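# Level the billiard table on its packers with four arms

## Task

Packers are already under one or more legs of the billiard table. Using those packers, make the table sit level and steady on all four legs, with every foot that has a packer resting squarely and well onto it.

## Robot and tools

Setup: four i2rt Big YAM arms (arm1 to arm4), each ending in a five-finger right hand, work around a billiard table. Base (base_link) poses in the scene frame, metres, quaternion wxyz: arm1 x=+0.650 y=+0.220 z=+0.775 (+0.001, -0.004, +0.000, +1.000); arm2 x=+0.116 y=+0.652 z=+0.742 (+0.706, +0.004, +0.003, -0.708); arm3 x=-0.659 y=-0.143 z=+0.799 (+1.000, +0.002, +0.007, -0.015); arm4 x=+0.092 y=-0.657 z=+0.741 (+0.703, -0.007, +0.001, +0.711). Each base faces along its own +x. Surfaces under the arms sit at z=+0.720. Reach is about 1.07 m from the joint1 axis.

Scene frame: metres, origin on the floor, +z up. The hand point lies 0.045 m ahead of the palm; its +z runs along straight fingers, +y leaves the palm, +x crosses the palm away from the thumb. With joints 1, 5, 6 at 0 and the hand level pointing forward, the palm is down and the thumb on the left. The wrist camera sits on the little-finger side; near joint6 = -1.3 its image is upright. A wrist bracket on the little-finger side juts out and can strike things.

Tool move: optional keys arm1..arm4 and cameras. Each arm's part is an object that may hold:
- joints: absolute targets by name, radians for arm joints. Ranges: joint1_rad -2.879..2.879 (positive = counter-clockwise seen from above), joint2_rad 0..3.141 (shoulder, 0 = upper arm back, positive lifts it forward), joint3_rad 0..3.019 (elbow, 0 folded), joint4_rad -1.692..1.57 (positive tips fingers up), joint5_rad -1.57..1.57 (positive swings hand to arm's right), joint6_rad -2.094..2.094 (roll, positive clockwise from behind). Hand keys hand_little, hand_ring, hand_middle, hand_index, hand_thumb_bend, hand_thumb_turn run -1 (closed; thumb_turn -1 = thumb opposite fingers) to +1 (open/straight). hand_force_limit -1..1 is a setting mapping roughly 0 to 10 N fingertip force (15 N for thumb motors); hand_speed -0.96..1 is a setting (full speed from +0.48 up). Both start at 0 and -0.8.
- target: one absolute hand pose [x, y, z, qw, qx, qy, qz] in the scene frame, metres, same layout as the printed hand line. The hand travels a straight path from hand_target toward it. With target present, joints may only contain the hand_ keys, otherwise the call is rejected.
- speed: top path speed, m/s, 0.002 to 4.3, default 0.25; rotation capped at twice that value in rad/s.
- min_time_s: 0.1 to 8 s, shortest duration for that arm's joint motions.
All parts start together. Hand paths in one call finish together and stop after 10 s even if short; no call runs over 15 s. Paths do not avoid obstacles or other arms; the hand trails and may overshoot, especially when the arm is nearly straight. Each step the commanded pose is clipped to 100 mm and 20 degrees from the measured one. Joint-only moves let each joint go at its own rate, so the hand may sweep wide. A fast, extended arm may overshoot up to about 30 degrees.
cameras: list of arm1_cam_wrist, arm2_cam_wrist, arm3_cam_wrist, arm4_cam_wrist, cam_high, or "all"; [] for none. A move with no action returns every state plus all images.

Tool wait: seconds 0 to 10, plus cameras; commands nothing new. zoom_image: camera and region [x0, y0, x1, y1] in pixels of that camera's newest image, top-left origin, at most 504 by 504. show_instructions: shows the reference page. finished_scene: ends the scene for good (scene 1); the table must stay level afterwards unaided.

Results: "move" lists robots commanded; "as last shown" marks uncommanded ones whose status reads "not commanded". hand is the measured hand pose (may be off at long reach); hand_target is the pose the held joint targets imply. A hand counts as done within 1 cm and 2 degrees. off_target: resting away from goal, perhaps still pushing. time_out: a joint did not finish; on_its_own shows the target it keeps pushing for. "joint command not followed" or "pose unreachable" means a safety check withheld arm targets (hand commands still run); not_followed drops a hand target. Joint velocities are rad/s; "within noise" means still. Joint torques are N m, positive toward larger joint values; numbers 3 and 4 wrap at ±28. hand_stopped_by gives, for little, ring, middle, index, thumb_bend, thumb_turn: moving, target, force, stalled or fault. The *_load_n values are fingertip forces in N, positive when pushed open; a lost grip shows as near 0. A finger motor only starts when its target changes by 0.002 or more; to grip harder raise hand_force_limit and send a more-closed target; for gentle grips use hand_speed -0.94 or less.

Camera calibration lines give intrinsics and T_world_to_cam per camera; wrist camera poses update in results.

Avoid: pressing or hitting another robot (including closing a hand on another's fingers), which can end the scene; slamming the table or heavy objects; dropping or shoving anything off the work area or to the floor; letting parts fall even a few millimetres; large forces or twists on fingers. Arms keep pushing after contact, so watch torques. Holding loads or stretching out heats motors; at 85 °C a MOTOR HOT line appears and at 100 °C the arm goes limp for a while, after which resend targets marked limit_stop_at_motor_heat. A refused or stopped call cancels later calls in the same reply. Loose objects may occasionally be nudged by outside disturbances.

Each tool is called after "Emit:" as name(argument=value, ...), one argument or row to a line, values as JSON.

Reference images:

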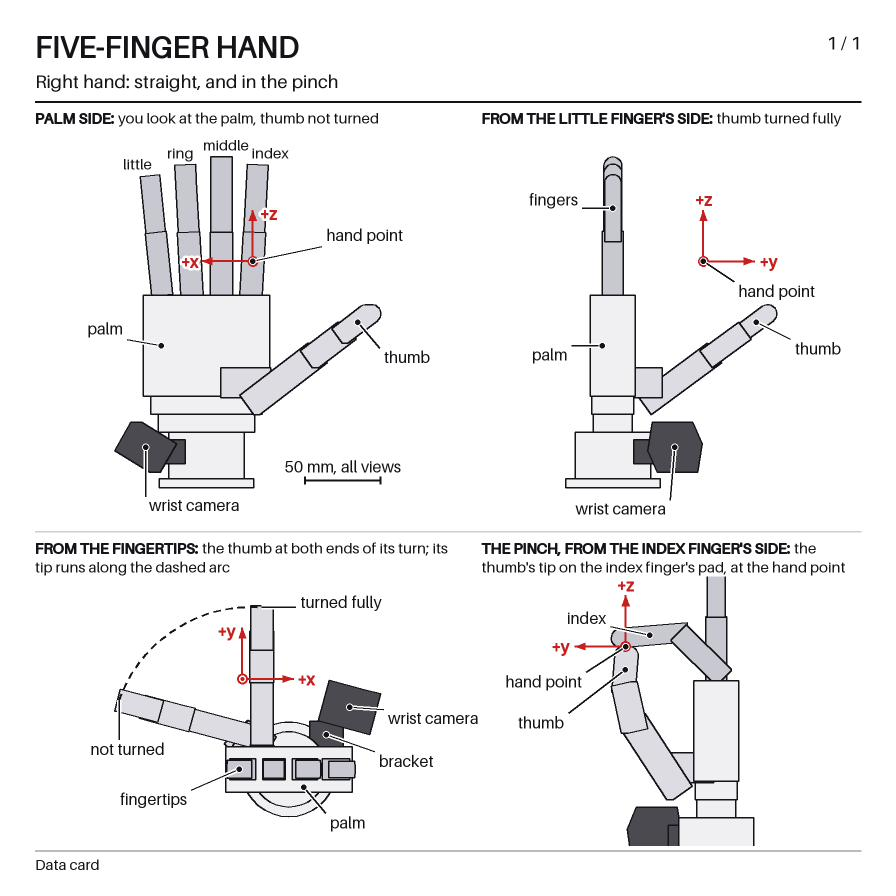

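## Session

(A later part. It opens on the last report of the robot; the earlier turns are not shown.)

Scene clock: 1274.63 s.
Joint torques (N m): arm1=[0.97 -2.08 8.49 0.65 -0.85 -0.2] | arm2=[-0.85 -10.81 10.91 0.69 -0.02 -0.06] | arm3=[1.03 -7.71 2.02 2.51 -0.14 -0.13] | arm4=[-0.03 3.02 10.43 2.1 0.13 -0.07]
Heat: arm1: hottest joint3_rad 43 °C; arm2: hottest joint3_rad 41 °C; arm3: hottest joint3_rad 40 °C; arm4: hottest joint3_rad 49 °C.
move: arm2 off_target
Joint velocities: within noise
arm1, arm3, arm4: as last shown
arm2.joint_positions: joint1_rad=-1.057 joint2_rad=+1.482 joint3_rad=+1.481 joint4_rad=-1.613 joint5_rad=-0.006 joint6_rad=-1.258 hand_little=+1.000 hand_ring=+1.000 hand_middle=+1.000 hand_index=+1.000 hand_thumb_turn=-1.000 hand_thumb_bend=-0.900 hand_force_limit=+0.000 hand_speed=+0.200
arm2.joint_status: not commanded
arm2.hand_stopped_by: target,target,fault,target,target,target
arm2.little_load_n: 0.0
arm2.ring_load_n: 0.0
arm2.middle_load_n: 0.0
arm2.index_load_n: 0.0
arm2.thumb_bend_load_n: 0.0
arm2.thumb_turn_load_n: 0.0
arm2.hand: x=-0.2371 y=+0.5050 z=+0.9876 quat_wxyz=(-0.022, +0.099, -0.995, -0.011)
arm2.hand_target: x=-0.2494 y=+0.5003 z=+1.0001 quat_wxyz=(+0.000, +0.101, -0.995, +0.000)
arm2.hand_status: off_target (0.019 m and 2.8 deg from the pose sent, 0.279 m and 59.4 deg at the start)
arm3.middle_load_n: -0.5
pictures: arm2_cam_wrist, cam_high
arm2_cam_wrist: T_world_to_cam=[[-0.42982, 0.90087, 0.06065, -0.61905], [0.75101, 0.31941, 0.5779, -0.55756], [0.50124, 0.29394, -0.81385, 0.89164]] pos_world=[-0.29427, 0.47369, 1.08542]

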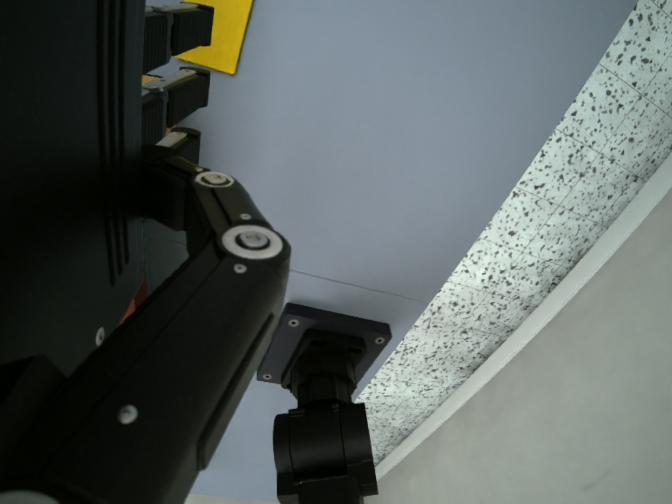

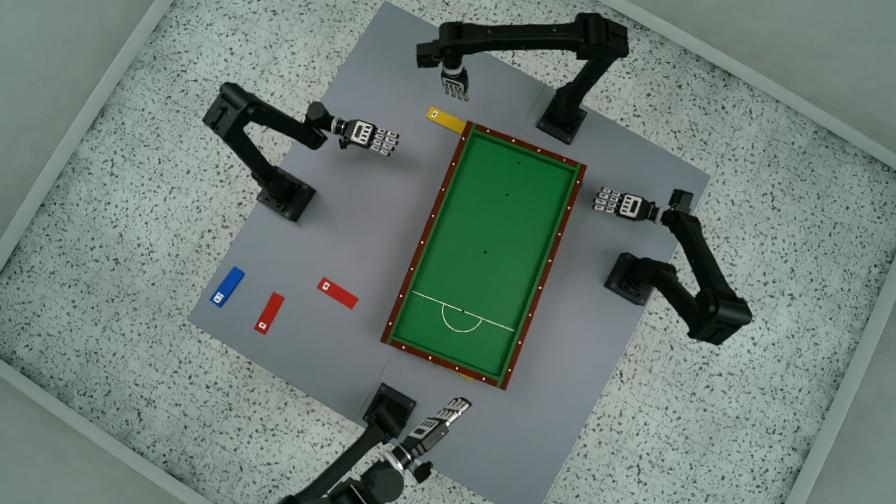

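Emit:
move(
  arm2={"target": [-0.270, 0.555, 0.86, 0, 0.101, -0.995, 0], "speed": 0.3},
  cameras=[],
)

Emit:
move(
  arm2={"target": [-0.270, 0.553, 0.79, 0, 0.101, -0.995, 0], "speed": 0.15},
  cameras=["cam_high", "arm2_cam_wrist"],
)

Emit:
zoom_image(
  camera="cam_high",
  region=[410, 60, 510, 160],
)

Scene clock: 1278.50 s.
Joint torques (N m): arm1=[0.97 -2.08 8.47 0.65 -0.85 -0.2] | arm2=[-0.38 -10.52 7.72 0.98 -0.06 -0.05] | arm3=[1.2 -7.24 2.06 2.45 -0.13 -0.16] | arm4=[-0.73 2.55 10.67 1.96 0.13 0]
Heat: arm1: hottest joint3_rad 43 °C; arm2: hottest joint3_rad 40 °C; arm3: hottest joint3_rad 40 °C; arm4: hottest joint3_rad 49 °C.
move: arm2 done
Joint velocities: within noise
arm1, arm3, arm4: as last shown
arm2.joint_positions: joint1_rad=-1.194 joint2_rad=+1.526 joint3_rad=+1.189 joint4_rad=-1.249 joint5_rad=-0.007 joint6_rad=-1.389 hand_little=+1.000 hand_ring=+1.000 hand_middle=+1.000 hand_index=+1.000 hand_thumb_turn=-1.000 hand_thumb_bend=-0.900 hand_force_limit=+0.000 hand_speed=+0.200
arm2.joint_status: not commanded
arm2.hand_stopped_by: target,target,fault,target,target,target
arm2.little_load_n: 0.0
arm2.ring_load_n: 0.0
arm2.middle_load_n: 0.0
arm2.index_load_n: 0.0
arm2.thumb_bend_load_n: 0.0
arm2.thumb_turn_load_n: 0.0
arm2.hand: x=-0.2643 y=+0.5577 z=+0.8589 quat_wxyz=(-0.008, +0.096, -0.995, -0.004)
arm2.hand_target: x=-0.2700 y=+0.5550 z=+0.8601 quat_wxyz=(+0.000, +0.101, -0.995, +0.000)
arm2.hand_status: done (0.006 m and 1.2 deg from the pose sent, 0.141 m and 2.8 deg at the start)
arm3.little_load_n: -0.5
arm3.middle_load_n: 0.0
arm3.index_load_n: -0.5
arm3.thumb_bend_load_n: 0.5

Scene clock: 1279.50 s.
Joint torques (N m): arm1=[0.97 -2.08 8.47 0.66 -0.85 -0.2] | arm2=[0.91 -9.05 6 1.32 -0.02 -0.04] | arm3=[1.32 -7.36 2.03 2.51 -0.15 -0.14] | arm4=[-0.21 2.67 10.48 1.95 0.09 -0.02]
Heat: arm1: hottest joint3_rad 43 °C; arm2: hottest joint3_rad 40 °C; arm3: hottest joint3_rad 40 °C; arm4: hottest joint3_rad 49 °C.
move: arm2 off_target
Joint velocities: within noise
arm1, arm3, arm4: as last shown
arm2.joint_positions: joint1_rad=-1.194 joint2_rad=+1.580 joint3_rad=+1.097 joint4_rad=-1.069 joint5_rad=-0.009 joint6_rad=-1.389 hand_little=+1.000 hand_ring=+1.000 hand_middle=+1.000 hand_index=+1.000 hand_thumb_turn=-1.000 hand_thumb_bend=-0.900 hand_force_limit=+0.000 hand_speed=+0.200
arm2.joint_status: not commanded
arm2.hand_stopped_by: target,target,fault,target,target,target
arm2.little_load_n: 0.0
arm2.ring_load_n: 0.0
arm2.middle_load_n: -0.5
arm2.index_load_n: 0.0
arm2.thumb_bend_load_n: 0.0
arm2.thumb_turn_load_n: 0.0
arm2.hand: x=-0.2708 y=+0.5553 z=+0.8027 quat_wxyz=(+0.007, +0.096, -0.995, +0.002)
arm2.hand_target: x=-0.2698 y=+0.5531 z=+0.7903 quat_wxyz=(+0.000, +0.101, -0.995, +0.000)
arm2.hand_status: off_target (0.013 m and 1.0 deg from the pose sent, 0.069 m and 1.2 deg at the start)
arm3.little_load_n: 0.0
arm3.index_load_n: 0.0
arm3.thumb_bend_load_n: 0.0
pictures: arm2_cam_wrist, cam_high
arm2_cam_wrist: T_world_to_cam=[[-0.42158, 0.90504, 0.05626, -0.66419], [0.78294, 0.332, 0.5261, -0.39809], [0.45746, 0.26584, -0.84856, 0.77489]] pos_world=[-0.32282, 0.52729, 0.90434]

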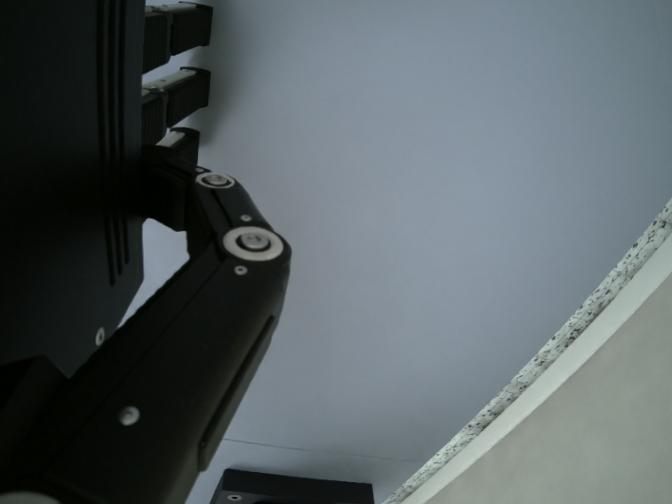

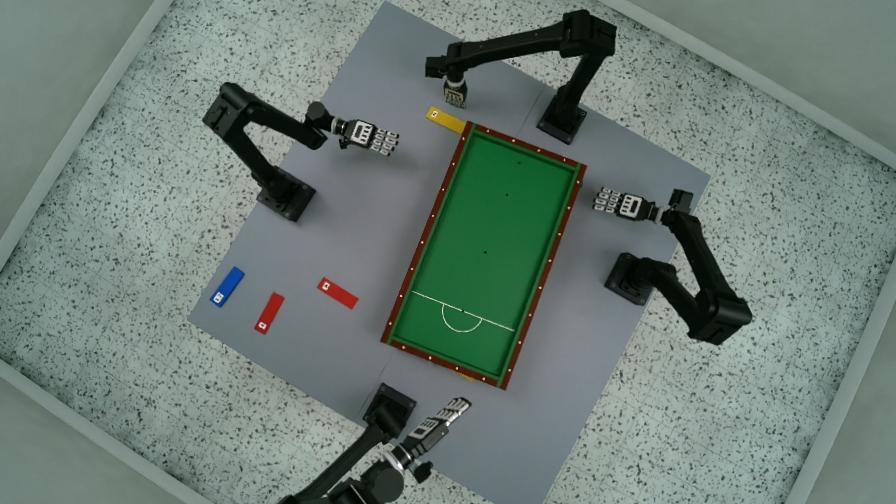

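Scaled by 5.040.

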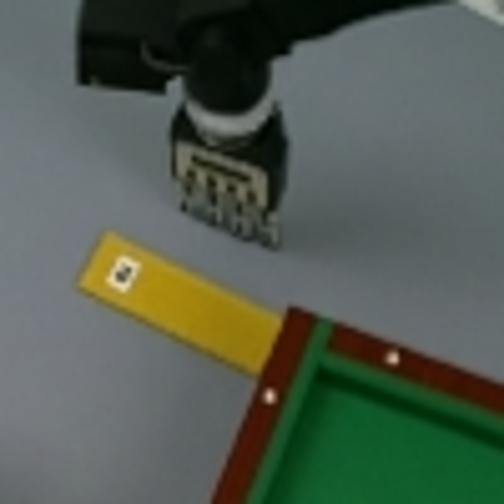

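Emit:
move(
  arm2={"target": [-0.270, 0.50, 0.780, 0, 0.101, -0.995, 0], "speed": 0.1},
  cameras=[],
)

Emit:
move(
  arm2={"target": [-0.270, 0.455, 0.780, 0, 0.101, -0.995, 0], "speed": 0.06},
  cameras=["cam_high", "arm2_cam_wrist"],
)

Emit:
zoom_image(
  camera="cam_high",
  region=[410, 60, 510, 160],
)

Scene clock: 1283.73 s.
Joint torques (N m): arm1=[1.03 -1.96 8.49 0.66 -0.85 -0.2] | arm2=[3.08 -6.24 8.92 2.1 -2.31 0.17] | arm3=[0.97 -7.36 2.02 2.56 -0.13 -0.16] | arm4=[-0.67 2.67 10.62 2.19 0.13 0]
Heat: arm1: hottest joint3_rad 43 °C; arm2: hottest joint3_rad 40 °C; arm3: hottest joint3_rad 40 °C; arm4: hottest joint3_rad 49 °C.
move: arm2 off_target
Joint velocities: within noise
arm1, arm3, arm4: as last shown
arm2.joint_positions: joint1_rad=-1.137 joint2_rad=+1.597 joint3_rad=+1.111 joint4_rad=-1.082 joint5_rad=+0.057 joint6_rad=-1.306 hand_little=+1.000 hand_ring=+1.000 hand_middle=+0.998 hand_index=+1.000 hand_thumb_turn=-1.000 hand_thumb_bend=-0.900 hand_force_limit=+0.000 hand_speed=+0.200
arm2.joint_status: not commanded
arm2.hand_stopped_by: target,target,fault,target,target,target
arm2.little_load_n: 0.0
arm2.ring_load_n: 0.0
arm2.middle_load_n: -18.0
arm2.index_load_n: 0.0
arm2.thumb_bend_load_n: 0.0
arm2.thumb_turn_load_n: 0.0
arm2.hand: x=-0.2661 y=+0.5429 z=+0.8046 quat_wxyz=(+0.010, +0.083, -0.996, -0.031)
arm2.hand_target: x=-0.2670 y=+0.5026 z=+0.7823 quat_wxyz=(-0.001, +0.101, -0.995, -0.001)
arm2.hand_status: off_target (0.050 m and 4.3 deg from the pose sent, 0.060 m and 1.0 deg at the start)
arm3.thumb_bend_load_n: 0.5

Scene clock: 1285.07 s.
Joint torques (N m): arm1=[0.97 -2.02 8.49 0.66 -0.85 -0.2] | arm2=[2.9 -7.65 9.2 2.22 -2.28 0.2] | arm3=[0.97 -7.65 1.91 2.54 -0.17 -0.18] | arm4=[-0.73 2.08 10.47 2.24 0.1 -0.02]
Heat: arm1: hottest joint3_rad 43 °C; arm2: hottest joint3_rad 40 °C; arm3: hottest joint3_rad 40 °C; arm4: hottest joint3_rad 49 °C.
move: arm2 off_target
Joint velocities: within noise
arm1, arm3: as last shown
arm2.joint_positions: joint1_rad=-1.055 joint2_rad=+1.648 joint3_rad=+1.179 joint4_rad=-1.101 joint5_rad=+0.056 joint6_rad=-1.222 hand_little=+1.000 hand_ring=+1.000 hand_middle=+0.998 hand_index=+1.000 hand_thumb_turn=-1.000 hand_thumb_bend=-0.900 hand_force_limit=+0.000 hand_speed=+0.200
arm2.joint_status: not commanded
arm2.hand_stopped_by: target,target,fault,target,target,target
arm2.little_load_n: 0.0
arm2.ring_load_n: 0.0
arm2.middle_load_n: -17.5
arm2.index_load_n: 0.0
arm2.thumb_bend_load_n: 0.0
arm2.thumb_turn_load_n: 0.0
arm2.hand: x=-0.2691 y=+0.4997 z=+0.8052 quat_wxyz=(+0.012, +0.082, -0.996, -0.030)
arm2.hand_target: x=-0.2669 y=+0.4579 z=+0.7823 quat_wxyz=(-0.001, +0.101, -0.995, -0.001)
arm2.hand_status: off_target (0.051 m and 4.3 deg from the pose sent, 0.091 m and 4.3 deg at the start)
arm3.thumb_bend_load_n: 0.0
arm4.joint_positions: joint1_rad=-0.387 joint2_rad=+0.621 joint3_rad=+1.372 joint4_rad=-1.283 joint5_rad=+0.075 joint6_rad=-1.403 hand_little=+1.000 hand_ring=+1.000 hand_middle=+1.000 hand_index=+1.000 hand_thumb_turn=+1.000 hand_thumb_bend=+1.000 hand_force_limit=+0.000 hand_speed=-0.800
arm4.joint_status: not commanded
arm4.hand_stopped_by: target,target,target,target,target,target
arm4.little_load_n: 0.0
arm4.ring_load_n: 0.0
arm4.middle_load_n: 0.0
arm4.index_load_n: 0.0
arm4.thumb_bend_load_n: 0.0
arm4.thumb_turn_load_n: 0.0
arm4.hand: x=+0.2392 y=-0.4541 z=+1.2384 quat_wxyz=(-0.281, +0.764, +0.414, +0.407)
arm4.hand_target: x=+0.2386 y=-0.4553 z=+1.2474 quat_wxyz=(-0.287, +0.760, +0.412, +0.413)
arm4.hand_status: not commanded
pictures: arm2_cam_wrist, cam_high
arm2_cam_wrist: T_world_to_cam=[[-0.39381, 0.91137, 0.1197, -0.66006], [0.80003, 0.27571, 0.53286, -0.35506], [0.45263, 0.30561, -0.83769, 0.76114]] pos_world=[-0.3204, 0.46684, 0.90581]

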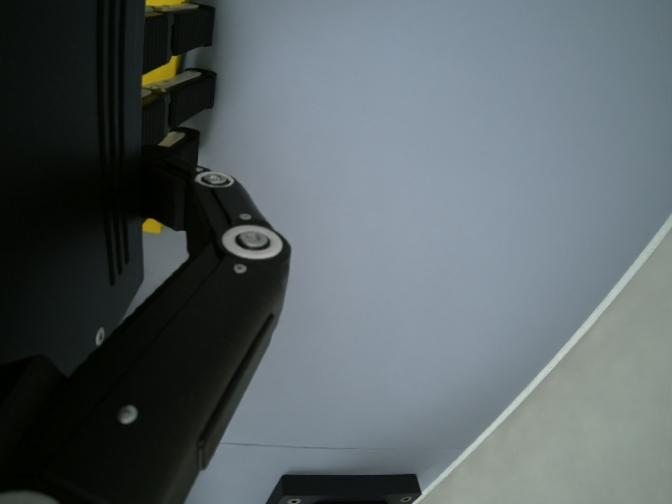

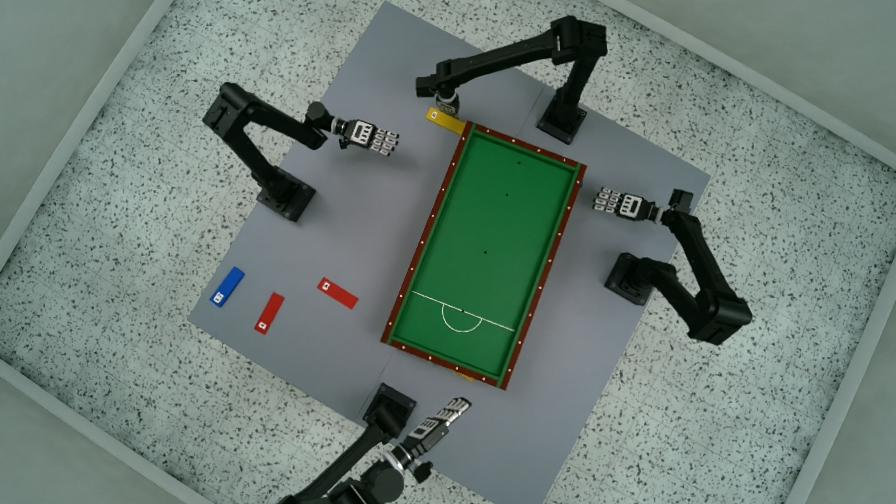

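Scaled by 5.040.

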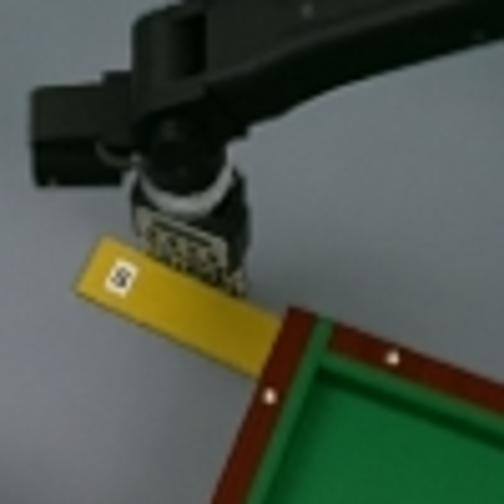

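Emit:
move(
  arm2={"target": [-0.270, 0.47, 0.797, 0, 0.101, -0.995, 0], "speed": 0.06},
  cameras=["cam_high"],
)

Emit:
zoom_image(
  camera="cam_high",
  region=[410, 60, 510, 160],
)

Scene clock: 1289.37 s.
Joint torques (N m): arm1=[0.97 -2.02 8.47 0.65 -0.85 -0.2] | arm2=[0.38 -8.64 8.69 0.8 -0.75 -0.12] | arm3=[1.26 -7.36 2.04 2.52 -0.13 -0.15] | arm4=[-0.62 2.32 10.69 2.15 0.11 -0.04]
Heat: arm1: hottest joint3_rad 43 °C; arm2: hottest joint3_rad 39 °C; arm3: hottest joint3_rad 40 °C; arm4: hottest joint3_rad 49 °C.
move: arm2 off_target
Joint velocities: within noise
arm1, arm3, arm4: as last shown
arm1.ring_load_n: -0.5
arm2.joint_positions: joint1_rad=-1.046 joint2_rad=+1.648 joint3_rad=+1.185 joint4_rad=-1.103 joint5_rad=+0.014 joint6_rad=-1.222 hand_little=+1.000 hand_ring=+1.000 hand_middle=+0.999 hand_index=+1.000 hand_thumb_turn=-1.000 hand_thumb_bend=-0.900 hand_force_limit=+0.000 hand_speed=+0.200
arm2.joint_status: not commanded
arm2.hand_stopped_by: target,target,fault,target,target,target
arm2.little_load_n: 0.0
arm2.ring_load_n: 0.0
arm2.middle_load_n: -4.0
arm2.index_load_n: 0.0
arm2.thumb_bend_load_n: 0.0
arm2.thumb_turn_load_n: 0.0
arm2.hand: x=-0.2658 y=+0.4881 z=+0.8048 quat_wxyz=(+0.005, +0.087, -0.996, -0.010)
arm2.hand_target: x=-0.2693 y=+0.4704 z=+0.7972 quat_wxyz=(+0.000, +0.101, -0.995, +0.000)
arm2.hand_status: off_target (0.020 m and 2.1 deg from the pose sent, 0.031 m and 4.3 deg at the start)
arm3.index_load_n: -0.5

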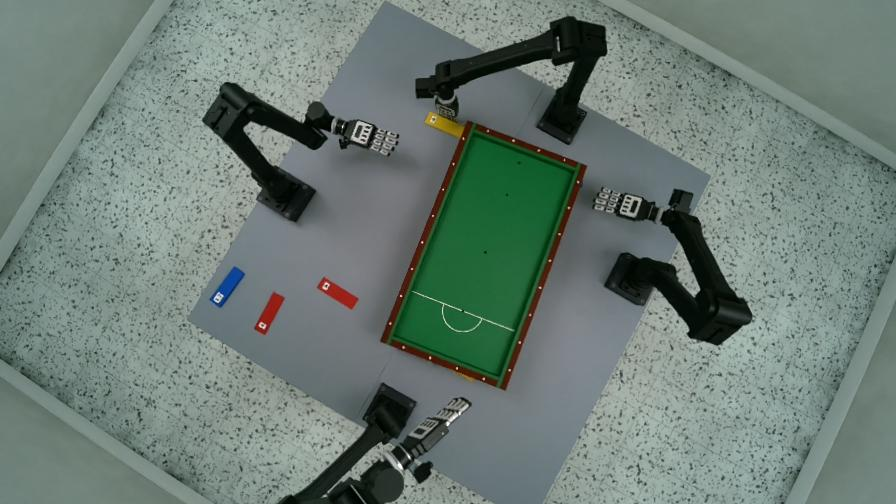

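Scaled by 5.040.

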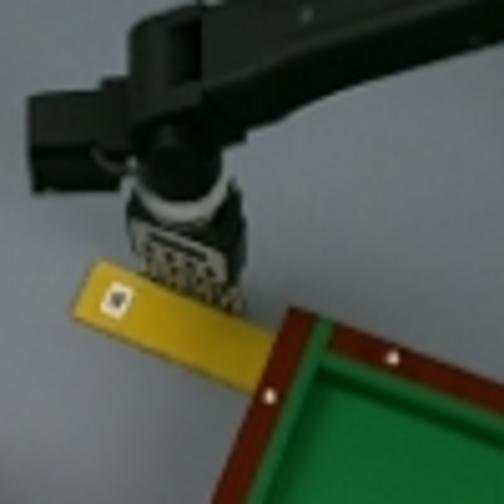

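Emit:
move(
  arm2={"target": [-0.270, 0.44, 0.798, 0, 0.101, -0.995, 0], "speed": 0.06},
  cameras=["cam_high"],
)

Emit:
zoom_image(
  camera="cam_high",
  region=[410, 60, 510, 160],
)

Scene clock: 1292.60 s.
Joint torques (N m): arm1=[0.97 -2.02 8.49 0.65 -0.85 -0.2] | arm2=[1.49 -9.11 9.61 0.85 -0.83 0.13] | arm3=[1.49 -7.71 1.95 2.54 -0.15 -0.17] | arm4=[-0.5 2.67 10.59 2.11 0.08 -0.01]
Heat: arm1: hottest joint3_rad 43 °C; arm2: hottest joint3_rad 39 °C; arm3: hottest joint3_rad 39 °C; arm4: hottest joint3_rad 49 °C.
move: arm2 off_target
Joint velocities: within noise
arm1.joint_positions: joint1_rad=-1.340 joint2_rad=+1.095 joint3_rad=+0.338 joint4_rad=-0.474 joint5_rad=-1.200 joint6_rad=-1.162 hand_little=+1.000 hand_ring=+1.000 hand_middle=+1.000 hand_index=+1.000 hand_thumb_turn=-1.000 hand_thumb_bend=-0.900 hand_force_limit=+0.000 hand_speed=+0.200
arm1.joint_status: not commanded
arm1.hand_stopped_by: target,target,target,target,target,target
arm1.little_load_n: 0.0
arm1.ring_load_n: 0.0
arm1.middle_load_n: 0.0
arm1.index_load_n: 0.0
arm1.thumb_bend_load_n: 0.5
arm1.thumb_turn_load_n: 0.0
arm1.hand: x=+0.4440 y=+0.3757 z=+0.8184 quat_wxyz=(-0.373, +0.564, +0.596, -0.432)
arm1.hand_target: x=+0.4404 y=+0.3944 z=+0.8302 quat_wxyz=(-0.388, +0.554, +0.604, -0.423)
arm1.hand_status: not commanded
arm2.joint_positions: joint1_rad=-0.994 joint2_rad=+1.681 joint3_rad=+1.231 joint4_rad=-1.115 joint5_rad=+0.017 joint6_rad=-1.188 hand_little=+1.000 hand_ring=+1.000 hand_middle=+0.999 hand_index=+1.000 hand_thumb_turn=-1.000 hand_thumb_bend=-0.900 hand_force_limit=+0.000 hand_speed=+0.200
arm2.joint_status: not commanded
arm2.hand_stopped_by: target,target,fault,target,target,target
arm2.little_load_n: 0.0
arm2.ring_load_n: 0.0
arm2.middle_load_n: -5.5
arm2.index_load_n: -0.5
arm2.thumb_bend_load_n: 0.0
arm2.thumb_turn_load_n: 0.0
arm2.hand: x=-0.2670 y=+0.4606 z=+0.8054 quat_wxyz=(+0.006, +0.096, -0.995, -0.011)
arm2.hand_target: x=-0.2694 y=+0.4405 z=+0.7983 quat_wxyz=(+0.000, +0.101, -0.995, +0.000)
arm2.hand_status: off_target (0.022 m and 1.6 deg from the pose sent, 0.049 m and 2.1 deg at the start)
arm3, arm4: as last shown
arm3.middle_load_n: -0.5
arm3.index_load_n: 0.0

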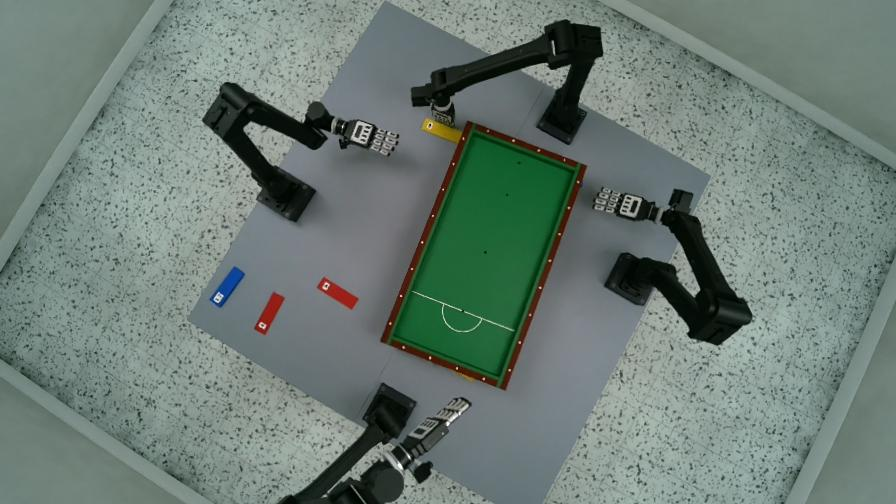

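Scaled by 5.040.

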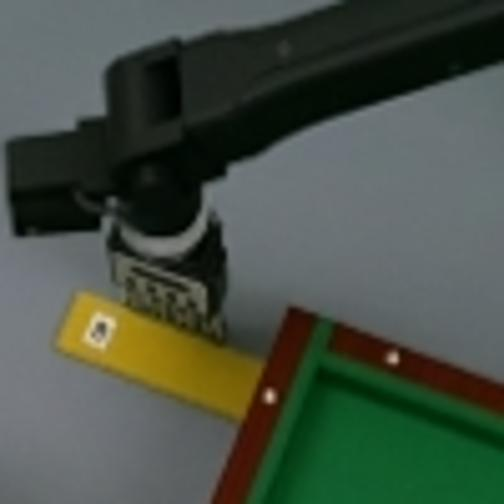

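Emit:
move(
  arm2={"target": [-0.270, 0.52, 0.815, 0, 0.101, -0.995, 0], "speed": 0.15},
  cameras=[],
)

Emit:
move(
  arm2={"target": [-0.270, 0.57, 0.93, 0, 0.101, -0.995, 0], "speed": 0.3},
  arm3={"target": [-0.34, 0.27, 0.82, -0.548, 0.548, -0.4469, 0.4469], "speed": 0.25},
  cameras=["cam_high", "arm3_cam_wrist"],
)

Scene clock: 1299.77 s.
Joint torques (N m): arm1=[1.03 -2.02 8.47 0.66 -0.85 -0.2] | arm2=[-0.03 -12.4 7.09 0.12 0.05 -0.11] | arm3=[1.14 -7.71 1.98 2.58 -0.15 -0.14] | arm4=[-0.5 2.78 10.54 2.17 0.11 -0.02]
Heat: arm1: hottest joint3_rad 43 °C; arm2: hottest joint3_rad 39 °C; arm3: hottest joint3_rad 39 °C; arm4: hottest joint3_rad 49 °C.
move: arm2 done
Joint velocities: within noise
arm1, arm4: as last shown
arm1.thumb_bend_load_n: 0.0
arm2.joint_positions: joint1_rad=-1.125 joint2_rad=+1.615 joint3_rad=+1.164 joint4_rad=-1.115 joint5_rad=-0.009 joint6_rad=-1.315 hand_little=+1.000 hand_ring=+1.000 hand_middle=+1.000 hand_index=+1.000 hand_thumb_turn=-1.000 hand_thumb_bend=-0.900 hand_force_limit=+0.000 hand_speed=+0.200
arm2.joint_status: not commanded
arm2.hand_stopped_by: target,target,fault,target,target,target
arm2.little_load_n: 0.0
arm2.ring_load_n: 0.0
arm2.middle_load_n: 0.0
arm2.index_load_n: 0.5
arm2.thumb_bend_load_n: 0.0
arm2.thumb_turn_load_n: 0.5
arm2.hand: x=-0.2719 y=+0.5211 z=+0.8112 quat_wxyz=(+0.000, +0.094, -0.996, +0.000)
arm2.hand_target: x=-0.2700 y=+0.5200 z=+0.8150 quat_wxyz=(+0.000, +0.101, -0.995, +0.000)
arm2.hand_status: done (0.004 m and 0.8 deg from the pose sent, 0.060 m and 1.6 deg at the start)
arm3.joint_positions: joint1_rad=+1.419 joint2_rad=+1.732 joint3_rad=+0.364 joint4_rad=+1.391 joint5_rad=+1.190 joint6_rad=-0.022 hand_little=+1.000 hand_ring=+1.000 hand_middle=+1.000 hand_index=+0.985 hand_thumb_turn=-1.000 hand_thumb_bend=-0.900 hand_force_limit=+0.000 hand_speed=+0.200
arm3.joint_status: not commanded
arm3.hand_stopped_by: target,target,target,target,target,target
arm3.little_load_n: 0.0
arm3.ring_load_n: 0.0
arm3.middle_load_n: 0.0
arm3.index_load_n: 0.0
arm3.thumb_bend_load_n: 0.0
arm3.thumb_turn_load_n: 0.0
arm3.hand: x=-0.4182 y=+0.2212 z=+0.8594 quat_wxyz=(-0.548, +0.547, -0.450, +0.445)
arm3.hand_target: x=-0.4200 y=+0.2200 z=+0.8600 quat_wxyz=(-0.548, +0.548, -0.447, +0.447)
arm3.hand_status: not commanded

Scene clock: 1300.97 s.
Joint torques (N m): arm1=[1.03 -2.02 8.46 0.68 -0.85 -0.2] | arm2=[-0.56 -7.88 9.37 -0.18 0.01 -0.05] | arm3=[0.5 -9.35 3.19 2.73 -0.26 -0.06] | arm4=[-0.73 2.14 10.5 2.03 0.16 -0.04]
Heat: arm1: hottest joint3_rad 44 °C; arm2: hottest joint3_rad 39 °C; arm3: hottest joint3_rad 39 °C; arm4: hottest joint3_rad 49 °C.
move: arm2 done; arm3 done
Joint velocities: within noise
arm1, arm4: as last shown
arm2.joint_positions: joint1_rad=-1.229 joint2_rad=+1.456 joint3_rad=+1.296 joint4_rad=-1.407 joint5_rad=-0.008 joint6_rad=-1.423 hand_little=+1.000 hand_ring=+1.000 hand_middle=+1.000 hand_index=+1.000 hand_thumb_turn=-1.000 hand_thumb_bend=-0.900 hand_force_limit=+0.000 hand_speed=+0.200
arm2.joint_status: not commanded
arm2.hand_stopped_by: target,target,fault,target,target,target
arm2.little_load_n: 0.0
arm2.ring_load_n: 0.0
arm2.middle_load_n: 0.0
arm2.index_load_n: 0.0
arm2.thumb_bend_load_n: 0.0
arm2.thumb_turn_load_n: 0.0
arm2.hand: x=-0.2647 y=+0.5728 z=+0.9262 quat_wxyz=(+0.001, +0.096, -0.995, +0.000)
arm2.hand_target: x=-0.2699 y=+0.5700 z=+0.9299 quat_wxyz=(+0.000, +0.101, -0.995, +0.000)
arm2.hand_status: done (0.007 m and 0.6 deg from the pose sent, 0.128 m and 0.8 deg at the start)
arm3.joint_positions: joint1_rad=+1.234 joint2_rad=+1.944 joint3_rad=+0.552 joint4_rad=+1.399 joint5_rad=+1.002 joint6_rad=-0.022 hand_little=+1.000 hand_ring=+1.000 hand_middle=+1.000 hand_index=+0.985 hand_thumb_turn=-1.000 hand_thumb_bend=-0.900 hand_force_limit=+0.000 hand_speed=+0.200
arm3.joint_status: not commanded
arm3.hand_stopped_by: target,target,target,target,target,target
arm3.little_load_n: 0.0
arm3.ring_load_n: 0.0
arm3.middle_load_n: 0.0
arm3.index_load_n: 0.0
arm3.thumb_bend_load_n: 0.0
arm3.thumb_turn_load_n: 0.0
arm3.hand: x=-0.3428 y=+0.2660 z=+0.8188 quat_wxyz=(-0.543, +0.553, -0.446, +0.448)
arm3.hand_target: x=-0.3400 y=+0.2699 z=+0.8200 quat_wxyz=(-0.548, +0.548, -0.447, +0.447)
arm3.hand_status: done (0.005 m and 0.8 deg from the pose sent, 0.100 m and 0.4 deg at the start)
pictures: arm3_cam_wrist, cam_high
arm3_cam_wrist: T_world_to_cam=[[0.09398, -0.23948, -0.96634, 0.89211], [-0.68051, 0.69304, -0.23793, -0.22563], [0.72669, 0.67996, -0.09783, 0.26268]] pos_world=[-0.42828, 0.1914, 0.8341]

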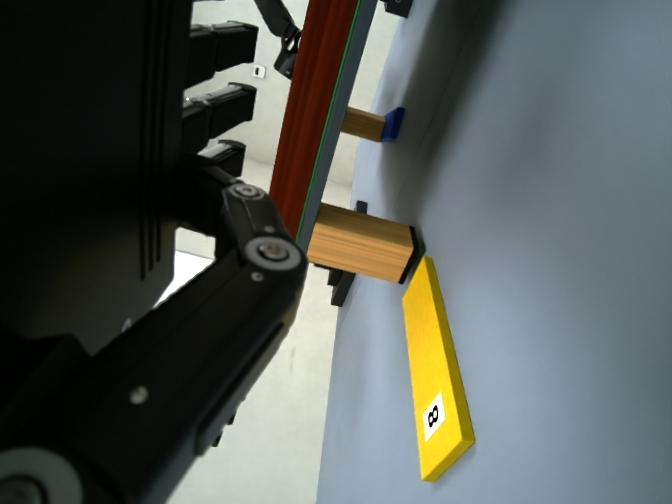

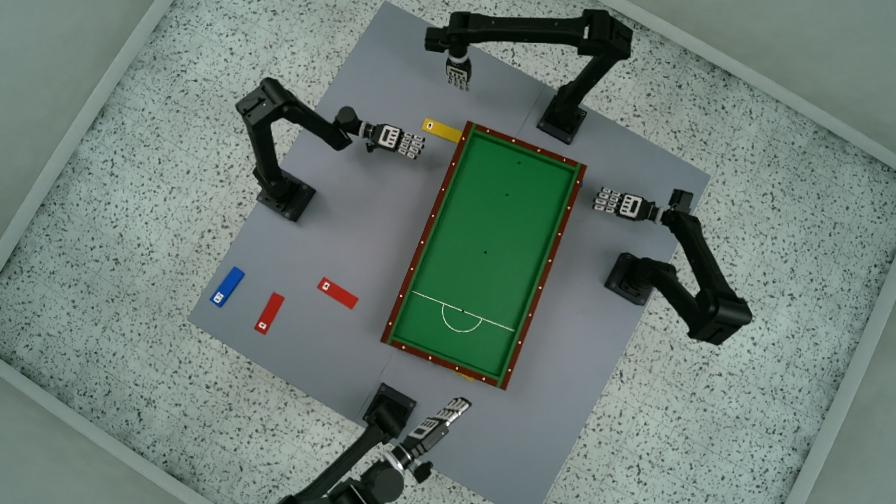

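Emit:
zoom_image(
  camera="arm3_cam_wrist",
  region=[290, 190, 500, 490],
)

Scaled by 1.680 from the camera's image (finer frame: 960x720).

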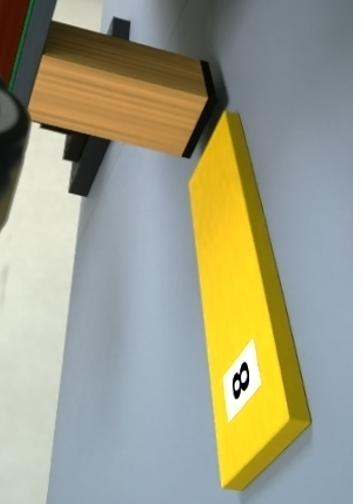

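Emit:
zoom_image(
  camera="arm3_cam_wrist",
  region=[370, 200, 460, 320],
)

Scaled by 4.200 from the camera's image (finer frame: 960x720).

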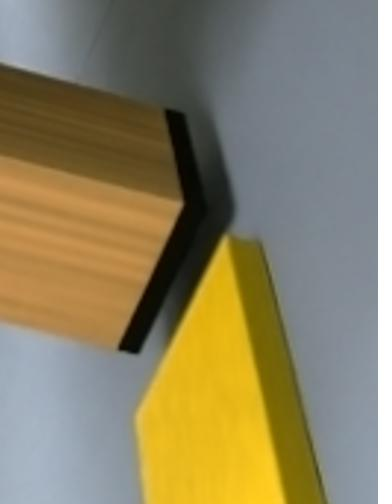

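Emit:
move(
  arm2={"target": [-0.27, 0.47, 1.05, 0, -0.3827, -0.9239, 0], "speed": 0.4},
  arm3={"target": [-0.43, 0.20, 0.86, -0.548, 0.548, -0.4469, 0.4469], "speed": 0.25},
  cameras=[],
)

Emit:
move(
  arm2={"target": [-0.27, 0.44, 0.88, 0, -0.3827, -0.9239, 0], "speed": 0.3},
  cameras=["cam_high", "arm2_cam_wrist"],
)

Emit:
zoom_image(
  camera="arm2_cam_wrist",
  region=[235, 145, 415, 325],
)

Scene clock: 1322.03 s.
Joint torques (N m): arm1=[0.97 -2.08 8.49 0.66 -0.86 -0.2] | arm2=[-0.67 -12.04 10.5 0.23 0.04 0.06] | arm3=[1.55 -7.18 1.55 2.61 -0.14 -0.17] | arm4=[-1.03 2.26 10.61 2.14 0.1 -0.06]
Heat: arm1: hottest joint3_rad 44 °C; arm2: hottest joint3_rad 39 °C; arm3: hottest joint3_rad 39 °C; arm4: hottest joint3_rad 49 °C.
move: arm2 off_target; arm3 done
Joint velocities: within noise
arm1, arm4: as last shown
arm1.little_load_n: -0.5
arm1.index_load_n: -0.5
arm2.joint_positions: joint1_rad=-1.161 joint2_rad=+1.595 joint3_rad=+1.755 joint4_rad=-1.687 joint5_rad=-0.011 joint6_rad=-0.379 hand_little=+1.000 hand_ring=+1.000 hand_middle=+1.000 hand_index=+1.000 hand_thumb_turn=-1.000 hand_thumb_bend=-0.900 hand_force_limit=+0.000 hand_speed=+0.200
arm2.joint_status: not commanded
arm2.hand_stopped_by: target,target,fault,target,target,target
arm2.little_load_n: 0.0
arm2.ring_load_n: 0.0
arm2.middle_load_n: 0.0
arm2.index_load_n: 0.0
arm2.thumb_bend_load_n: 0.0
arm2.thumb_turn_load_n: 0.0
arm2.hand: x=-0.2667 y=+0.4749 z=+1.0378 quat_wxyz=(+0.013, -0.382, -0.924, +0.015)
arm2.hand_target: x=-0.2696 y=+0.4702 z=+1.0491 quat_wxyz=(+0.021, -0.383, -0.923, +0.022)
arm2.hand_status: off_target (0.014 m and 2.3 deg from the pose sent, 0.161 m and 56.0 deg at the start; a joint's target at an end of its range on 33 of 66 steps)
arm3.joint_positions: joint1_rad=+1.439 joint2_rad=+1.717 joint3_rad=+0.308 joint4_rad=+1.429 joint5_rad=+1.212 joint6_rad=-0.023 hand_little=+1.000 hand_ring=+1.000 hand_middle=+1.000 hand_index=+0.985 hand_thumb_turn=-1.000 hand_thumb_bend=-0.900 hand_force_limit=+0.000 hand_speed=+0.200
arm3.joint_status: not commanded
arm3.hand_stopped_by: target,target,target,target,target,target
arm3.little_load_n: 0.0
arm3.ring_load_n: 0.0
arm3.middle_load_n: 0.0
arm3.index_load_n: 0.0
arm3.thumb_bend_load_n: 0.0
arm3.thumb_turn_load_n: 0.0
arm3.hand: x=-0.4273 y=+0.2007 z=+0.8576 quat_wxyz=(-0.545, +0.548, -0.450, +0.447)
arm3.hand_target: x=-0.4299 y=+0.2000 z=+0.8600 quat_wxyz=(-0.548, +0.548, -0.447, +0.447)
arm3.hand_status: done (0.004 m and 0.5 deg from the pose sent, 0.117 m and 0.8 deg at the start)

Scene clock: 1323.30 s.
Joint torques (N m): arm1=[1.03 -2.08 8.46 0.66 -0.85 -0.2] | arm2=[0.03 -13.57 8.23 0.98 0.09 0.09] | arm3=[1.55 -7 1.65 2.52 -0.13 -0.16] | arm4=[-0.03 2.08 10.63 2.22 0.09 -0.07]
Heat: arm1: hottest joint3_rad 44 °C; arm2: hottest joint3_rad 39 °C; arm3: hottest joint3_rad 39 °C; arm4: hottest joint3_rad 49 °C.
move: arm2 done
Joint velocities: within noise
arm1, arm3, arm4: as last shown
arm1.little_load_n: 0.0
arm1.index_load_n: 0.0
arm2.joint_positions: joint1_rad=-1.100 joint2_rad=+1.695 joint3_rad=+1.443 joint4_rad=-1.341 joint5_rad=-0.010 joint6_rad=-0.322 hand_little=+1.000 hand_ring=+1.000 hand_middle=+1.000 hand_index=+1.000 hand_thumb_turn=-1.000 hand_thumb_bend=-0.900 hand_force_limit=+0.000 hand_speed=+0.200
arm2.joint_status: not commanded
arm2.hand_stopped_by: target,target,fault,target,target,target
arm2.little_load_n: 0.0
arm2.ring_load_n: 0.0
arm2.middle_load_n: 0.0
arm2.index_load_n: 0.0
arm2.thumb_bend_load_n: 0.0
arm2.thumb_turn_load_n: 0.0
arm2.hand: x=-0.2651 y=+0.4443 z=+0.8761 quat_wxyz=(-0.009, -0.380, -0.925, -0.009)
arm2.hand_target: x=-0.2698 y=+0.4400 z=+0.8800 quat_wxyz=(+0.000, -0.383, -0.924, +0.000)
arm2.hand_status: done (0.008 m and 1.5 deg from the pose sent, 0.162 m and 2.3 deg at the start)
arm3.hand_target: x=-0.4299 y=+0.2001 z=+0.8600 quat_wxyz=(-0.548, +0.548, -0.447, +0.447)
pictures: arm2_cam_wrist, cam_high
arm2_cam_wrist: T_world_to_cam=[[0.50931, 0.8572, 0.07625, -0.31493], [0.69537, -0.46212, 0.55036, -0.09585], [0.50701, -0.22728, -0.83144, 1.08128]] pos_world=[-0.32117, 0.47142, 0.97578]

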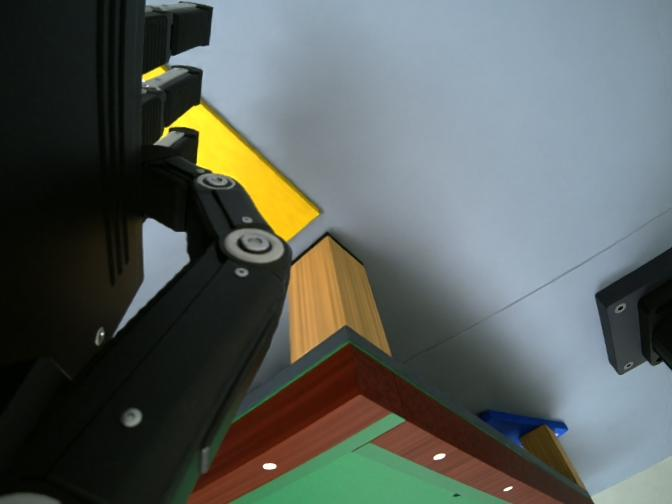

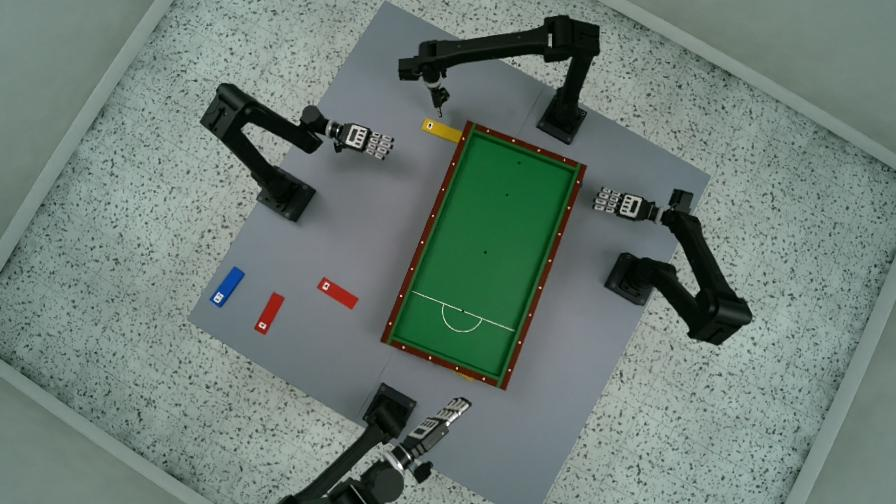

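Scaled by 2.800 from the camera's image (finer frame: 960x720).

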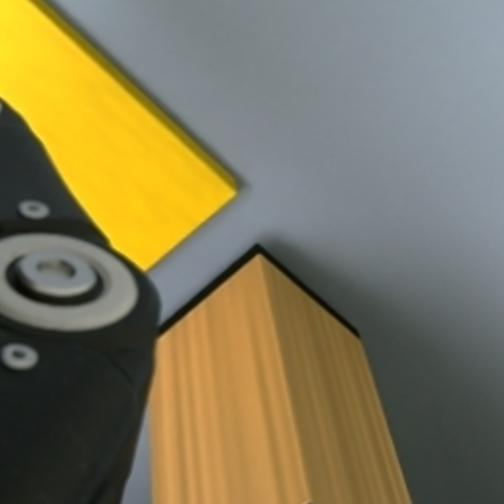

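Emit:
move(
  arm2={"target": [-0.2, 0.5, 1.05, 0, -0.3827, -0.9239, 0], "speed": 0.25},
  arm3={"target": [-0.44, 0.24, 1.0, 0, 0.6428, 0.766, 0], "speed": 0.25},
  cameras=["cam_high", "arm2_cam_wrist", "arm3_cam_wrist"],
)

Scene clock: 1353.43 s.
Joint torques (N m): arm1=[1.03 -2.02 8.46 0.66 -0.85 -0.2] | arm2=[-1.49 -10.34 11.1 0.12 0.01 -0.08] | arm3=[1.73 -8.64 11.48 0.1 -0.07 -0.13] | arm4=[0.26 2.55 10.71 1.99 0.11 -0.05]
Heat: arm1: hottest joint3_rad 44 °C; arm2: hottest joint3_rad 39 °C; arm3: hottest joint3_rad 39 °C; arm4: hottest joint3_rad 49 °C.
move: arm2 off_target; arm3 off_target
Joint velocities: within noise
arm1, arm4: as last shown
arm2.joint_positions: joint1_rad=-1.145 joint2_rad=+1.419 joint3_rad=+1.538 joint4_rad=-1.689 joint5_rad=-0.010 joint6_rad=-0.361 hand_little=+1.000 hand_ring=+1.000 hand_middle=+1.000 hand_index=+1.000 hand_thumb_turn=-1.000 hand_thumb_bend=-0.900 hand_force_limit=+0.000 hand_speed=+0.200
arm2.joint_status: not commanded
arm2.hand_stopped_by: target,target,fault,target,target,target
arm2.little_load_n: 0.0
arm2.ring_load_n: 0.0
arm2.middle_load_n: 0.0
arm2.index_load_n: 0.0
arm2.thumb_bend_load_n: 0.0
arm2.thumb_turn_load_n: 0.0
arm2.hand: x=-0.1938 y=+0.4991 z=+1.0328 quat_wxyz=(-0.002, -0.383, -0.924, -0.001)
arm2.hand_target: x=-0.1994 y=+0.5002 z=+1.0490 quat_wxyz=(+0.012, -0.383, -0.924, +0.013)
arm2.hand_status: off_target (0.018 m and 0.2 deg from the pose sent, 0.194 m and 1.5 deg at the start; a joint's target at an end of its range on 34 of 210 steps)
arm3.joint_positions: joint1_rad=+1.241 joint2_rad=+1.453 joint3_rad=+1.310 joint4_rad=-1.441 joint5_rad=+0.012 joint6_rad=-2.082 hand_little=+1.000 hand_ring=+1.000 hand_middle=+1.000 hand_index=+0.985 hand_thumb_turn=-1.000 hand_thumb_bend=-0.900 hand_force_limit=+0.000 hand_speed=+0.200
arm3.joint_status: not commanded
arm3.hand_stopped_by: target,target,target,target,target,target
arm3.little_load_n: 0.0
arm3.ring_load_n: 0.0
arm3.middle_load_n: 0.0
arm3.index_load_n: 0.0
arm3.thumb_bend_load_n: 0.0
arm3.thumb_turn_load_n: 0.0
arm3.hand: x=-0.4419 y=+0.2264 z=+0.9903 quat_wxyz=(+0.002, +0.651, +0.759, -0.007)
arm3.hand_target: x=-0.4402 y=+0.2396 z=+1.0000 quat_wxyz=(+0.000, +0.643, +0.766, +0.000)
arm3.hand_status: off_target (0.017 m and 1.5 deg from the pose sent, 0.148 m and 179.2 deg at the start)
pictures: arm2_cam_wrist, arm3_cam_wrist, cam_high
arm2_cam_wrist: T_world_to_cam=[[0.51511, 0.85523, 0.05699, -0.3882], [0.70418, -0.46016, 0.54072, -0.19586], [0.48867, -0.2384, -0.83927, 1.19793]] pos_world=[-0.2475, 0.52746, 1.13341]
arm3_cam_wrist: T_world_to_cam=[[0.91989, 0.38704, -0.06324, 0.38651], [0.35913, -0.7666, 0.5323, -0.19768], [0.15754, -0.51237, -0.84419, 1.13596]] pos_world=[-0.46352, 0.2809, 1.08863]

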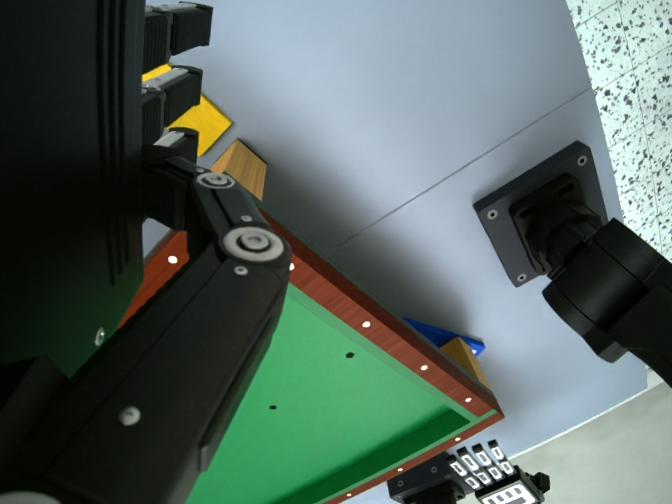

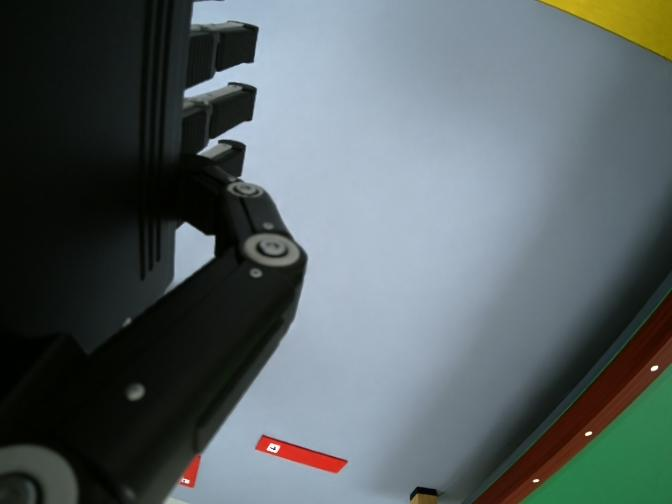

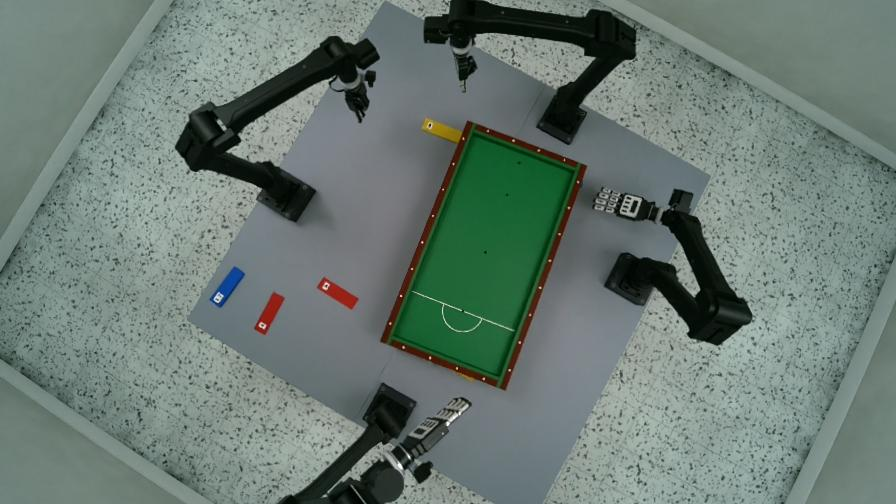

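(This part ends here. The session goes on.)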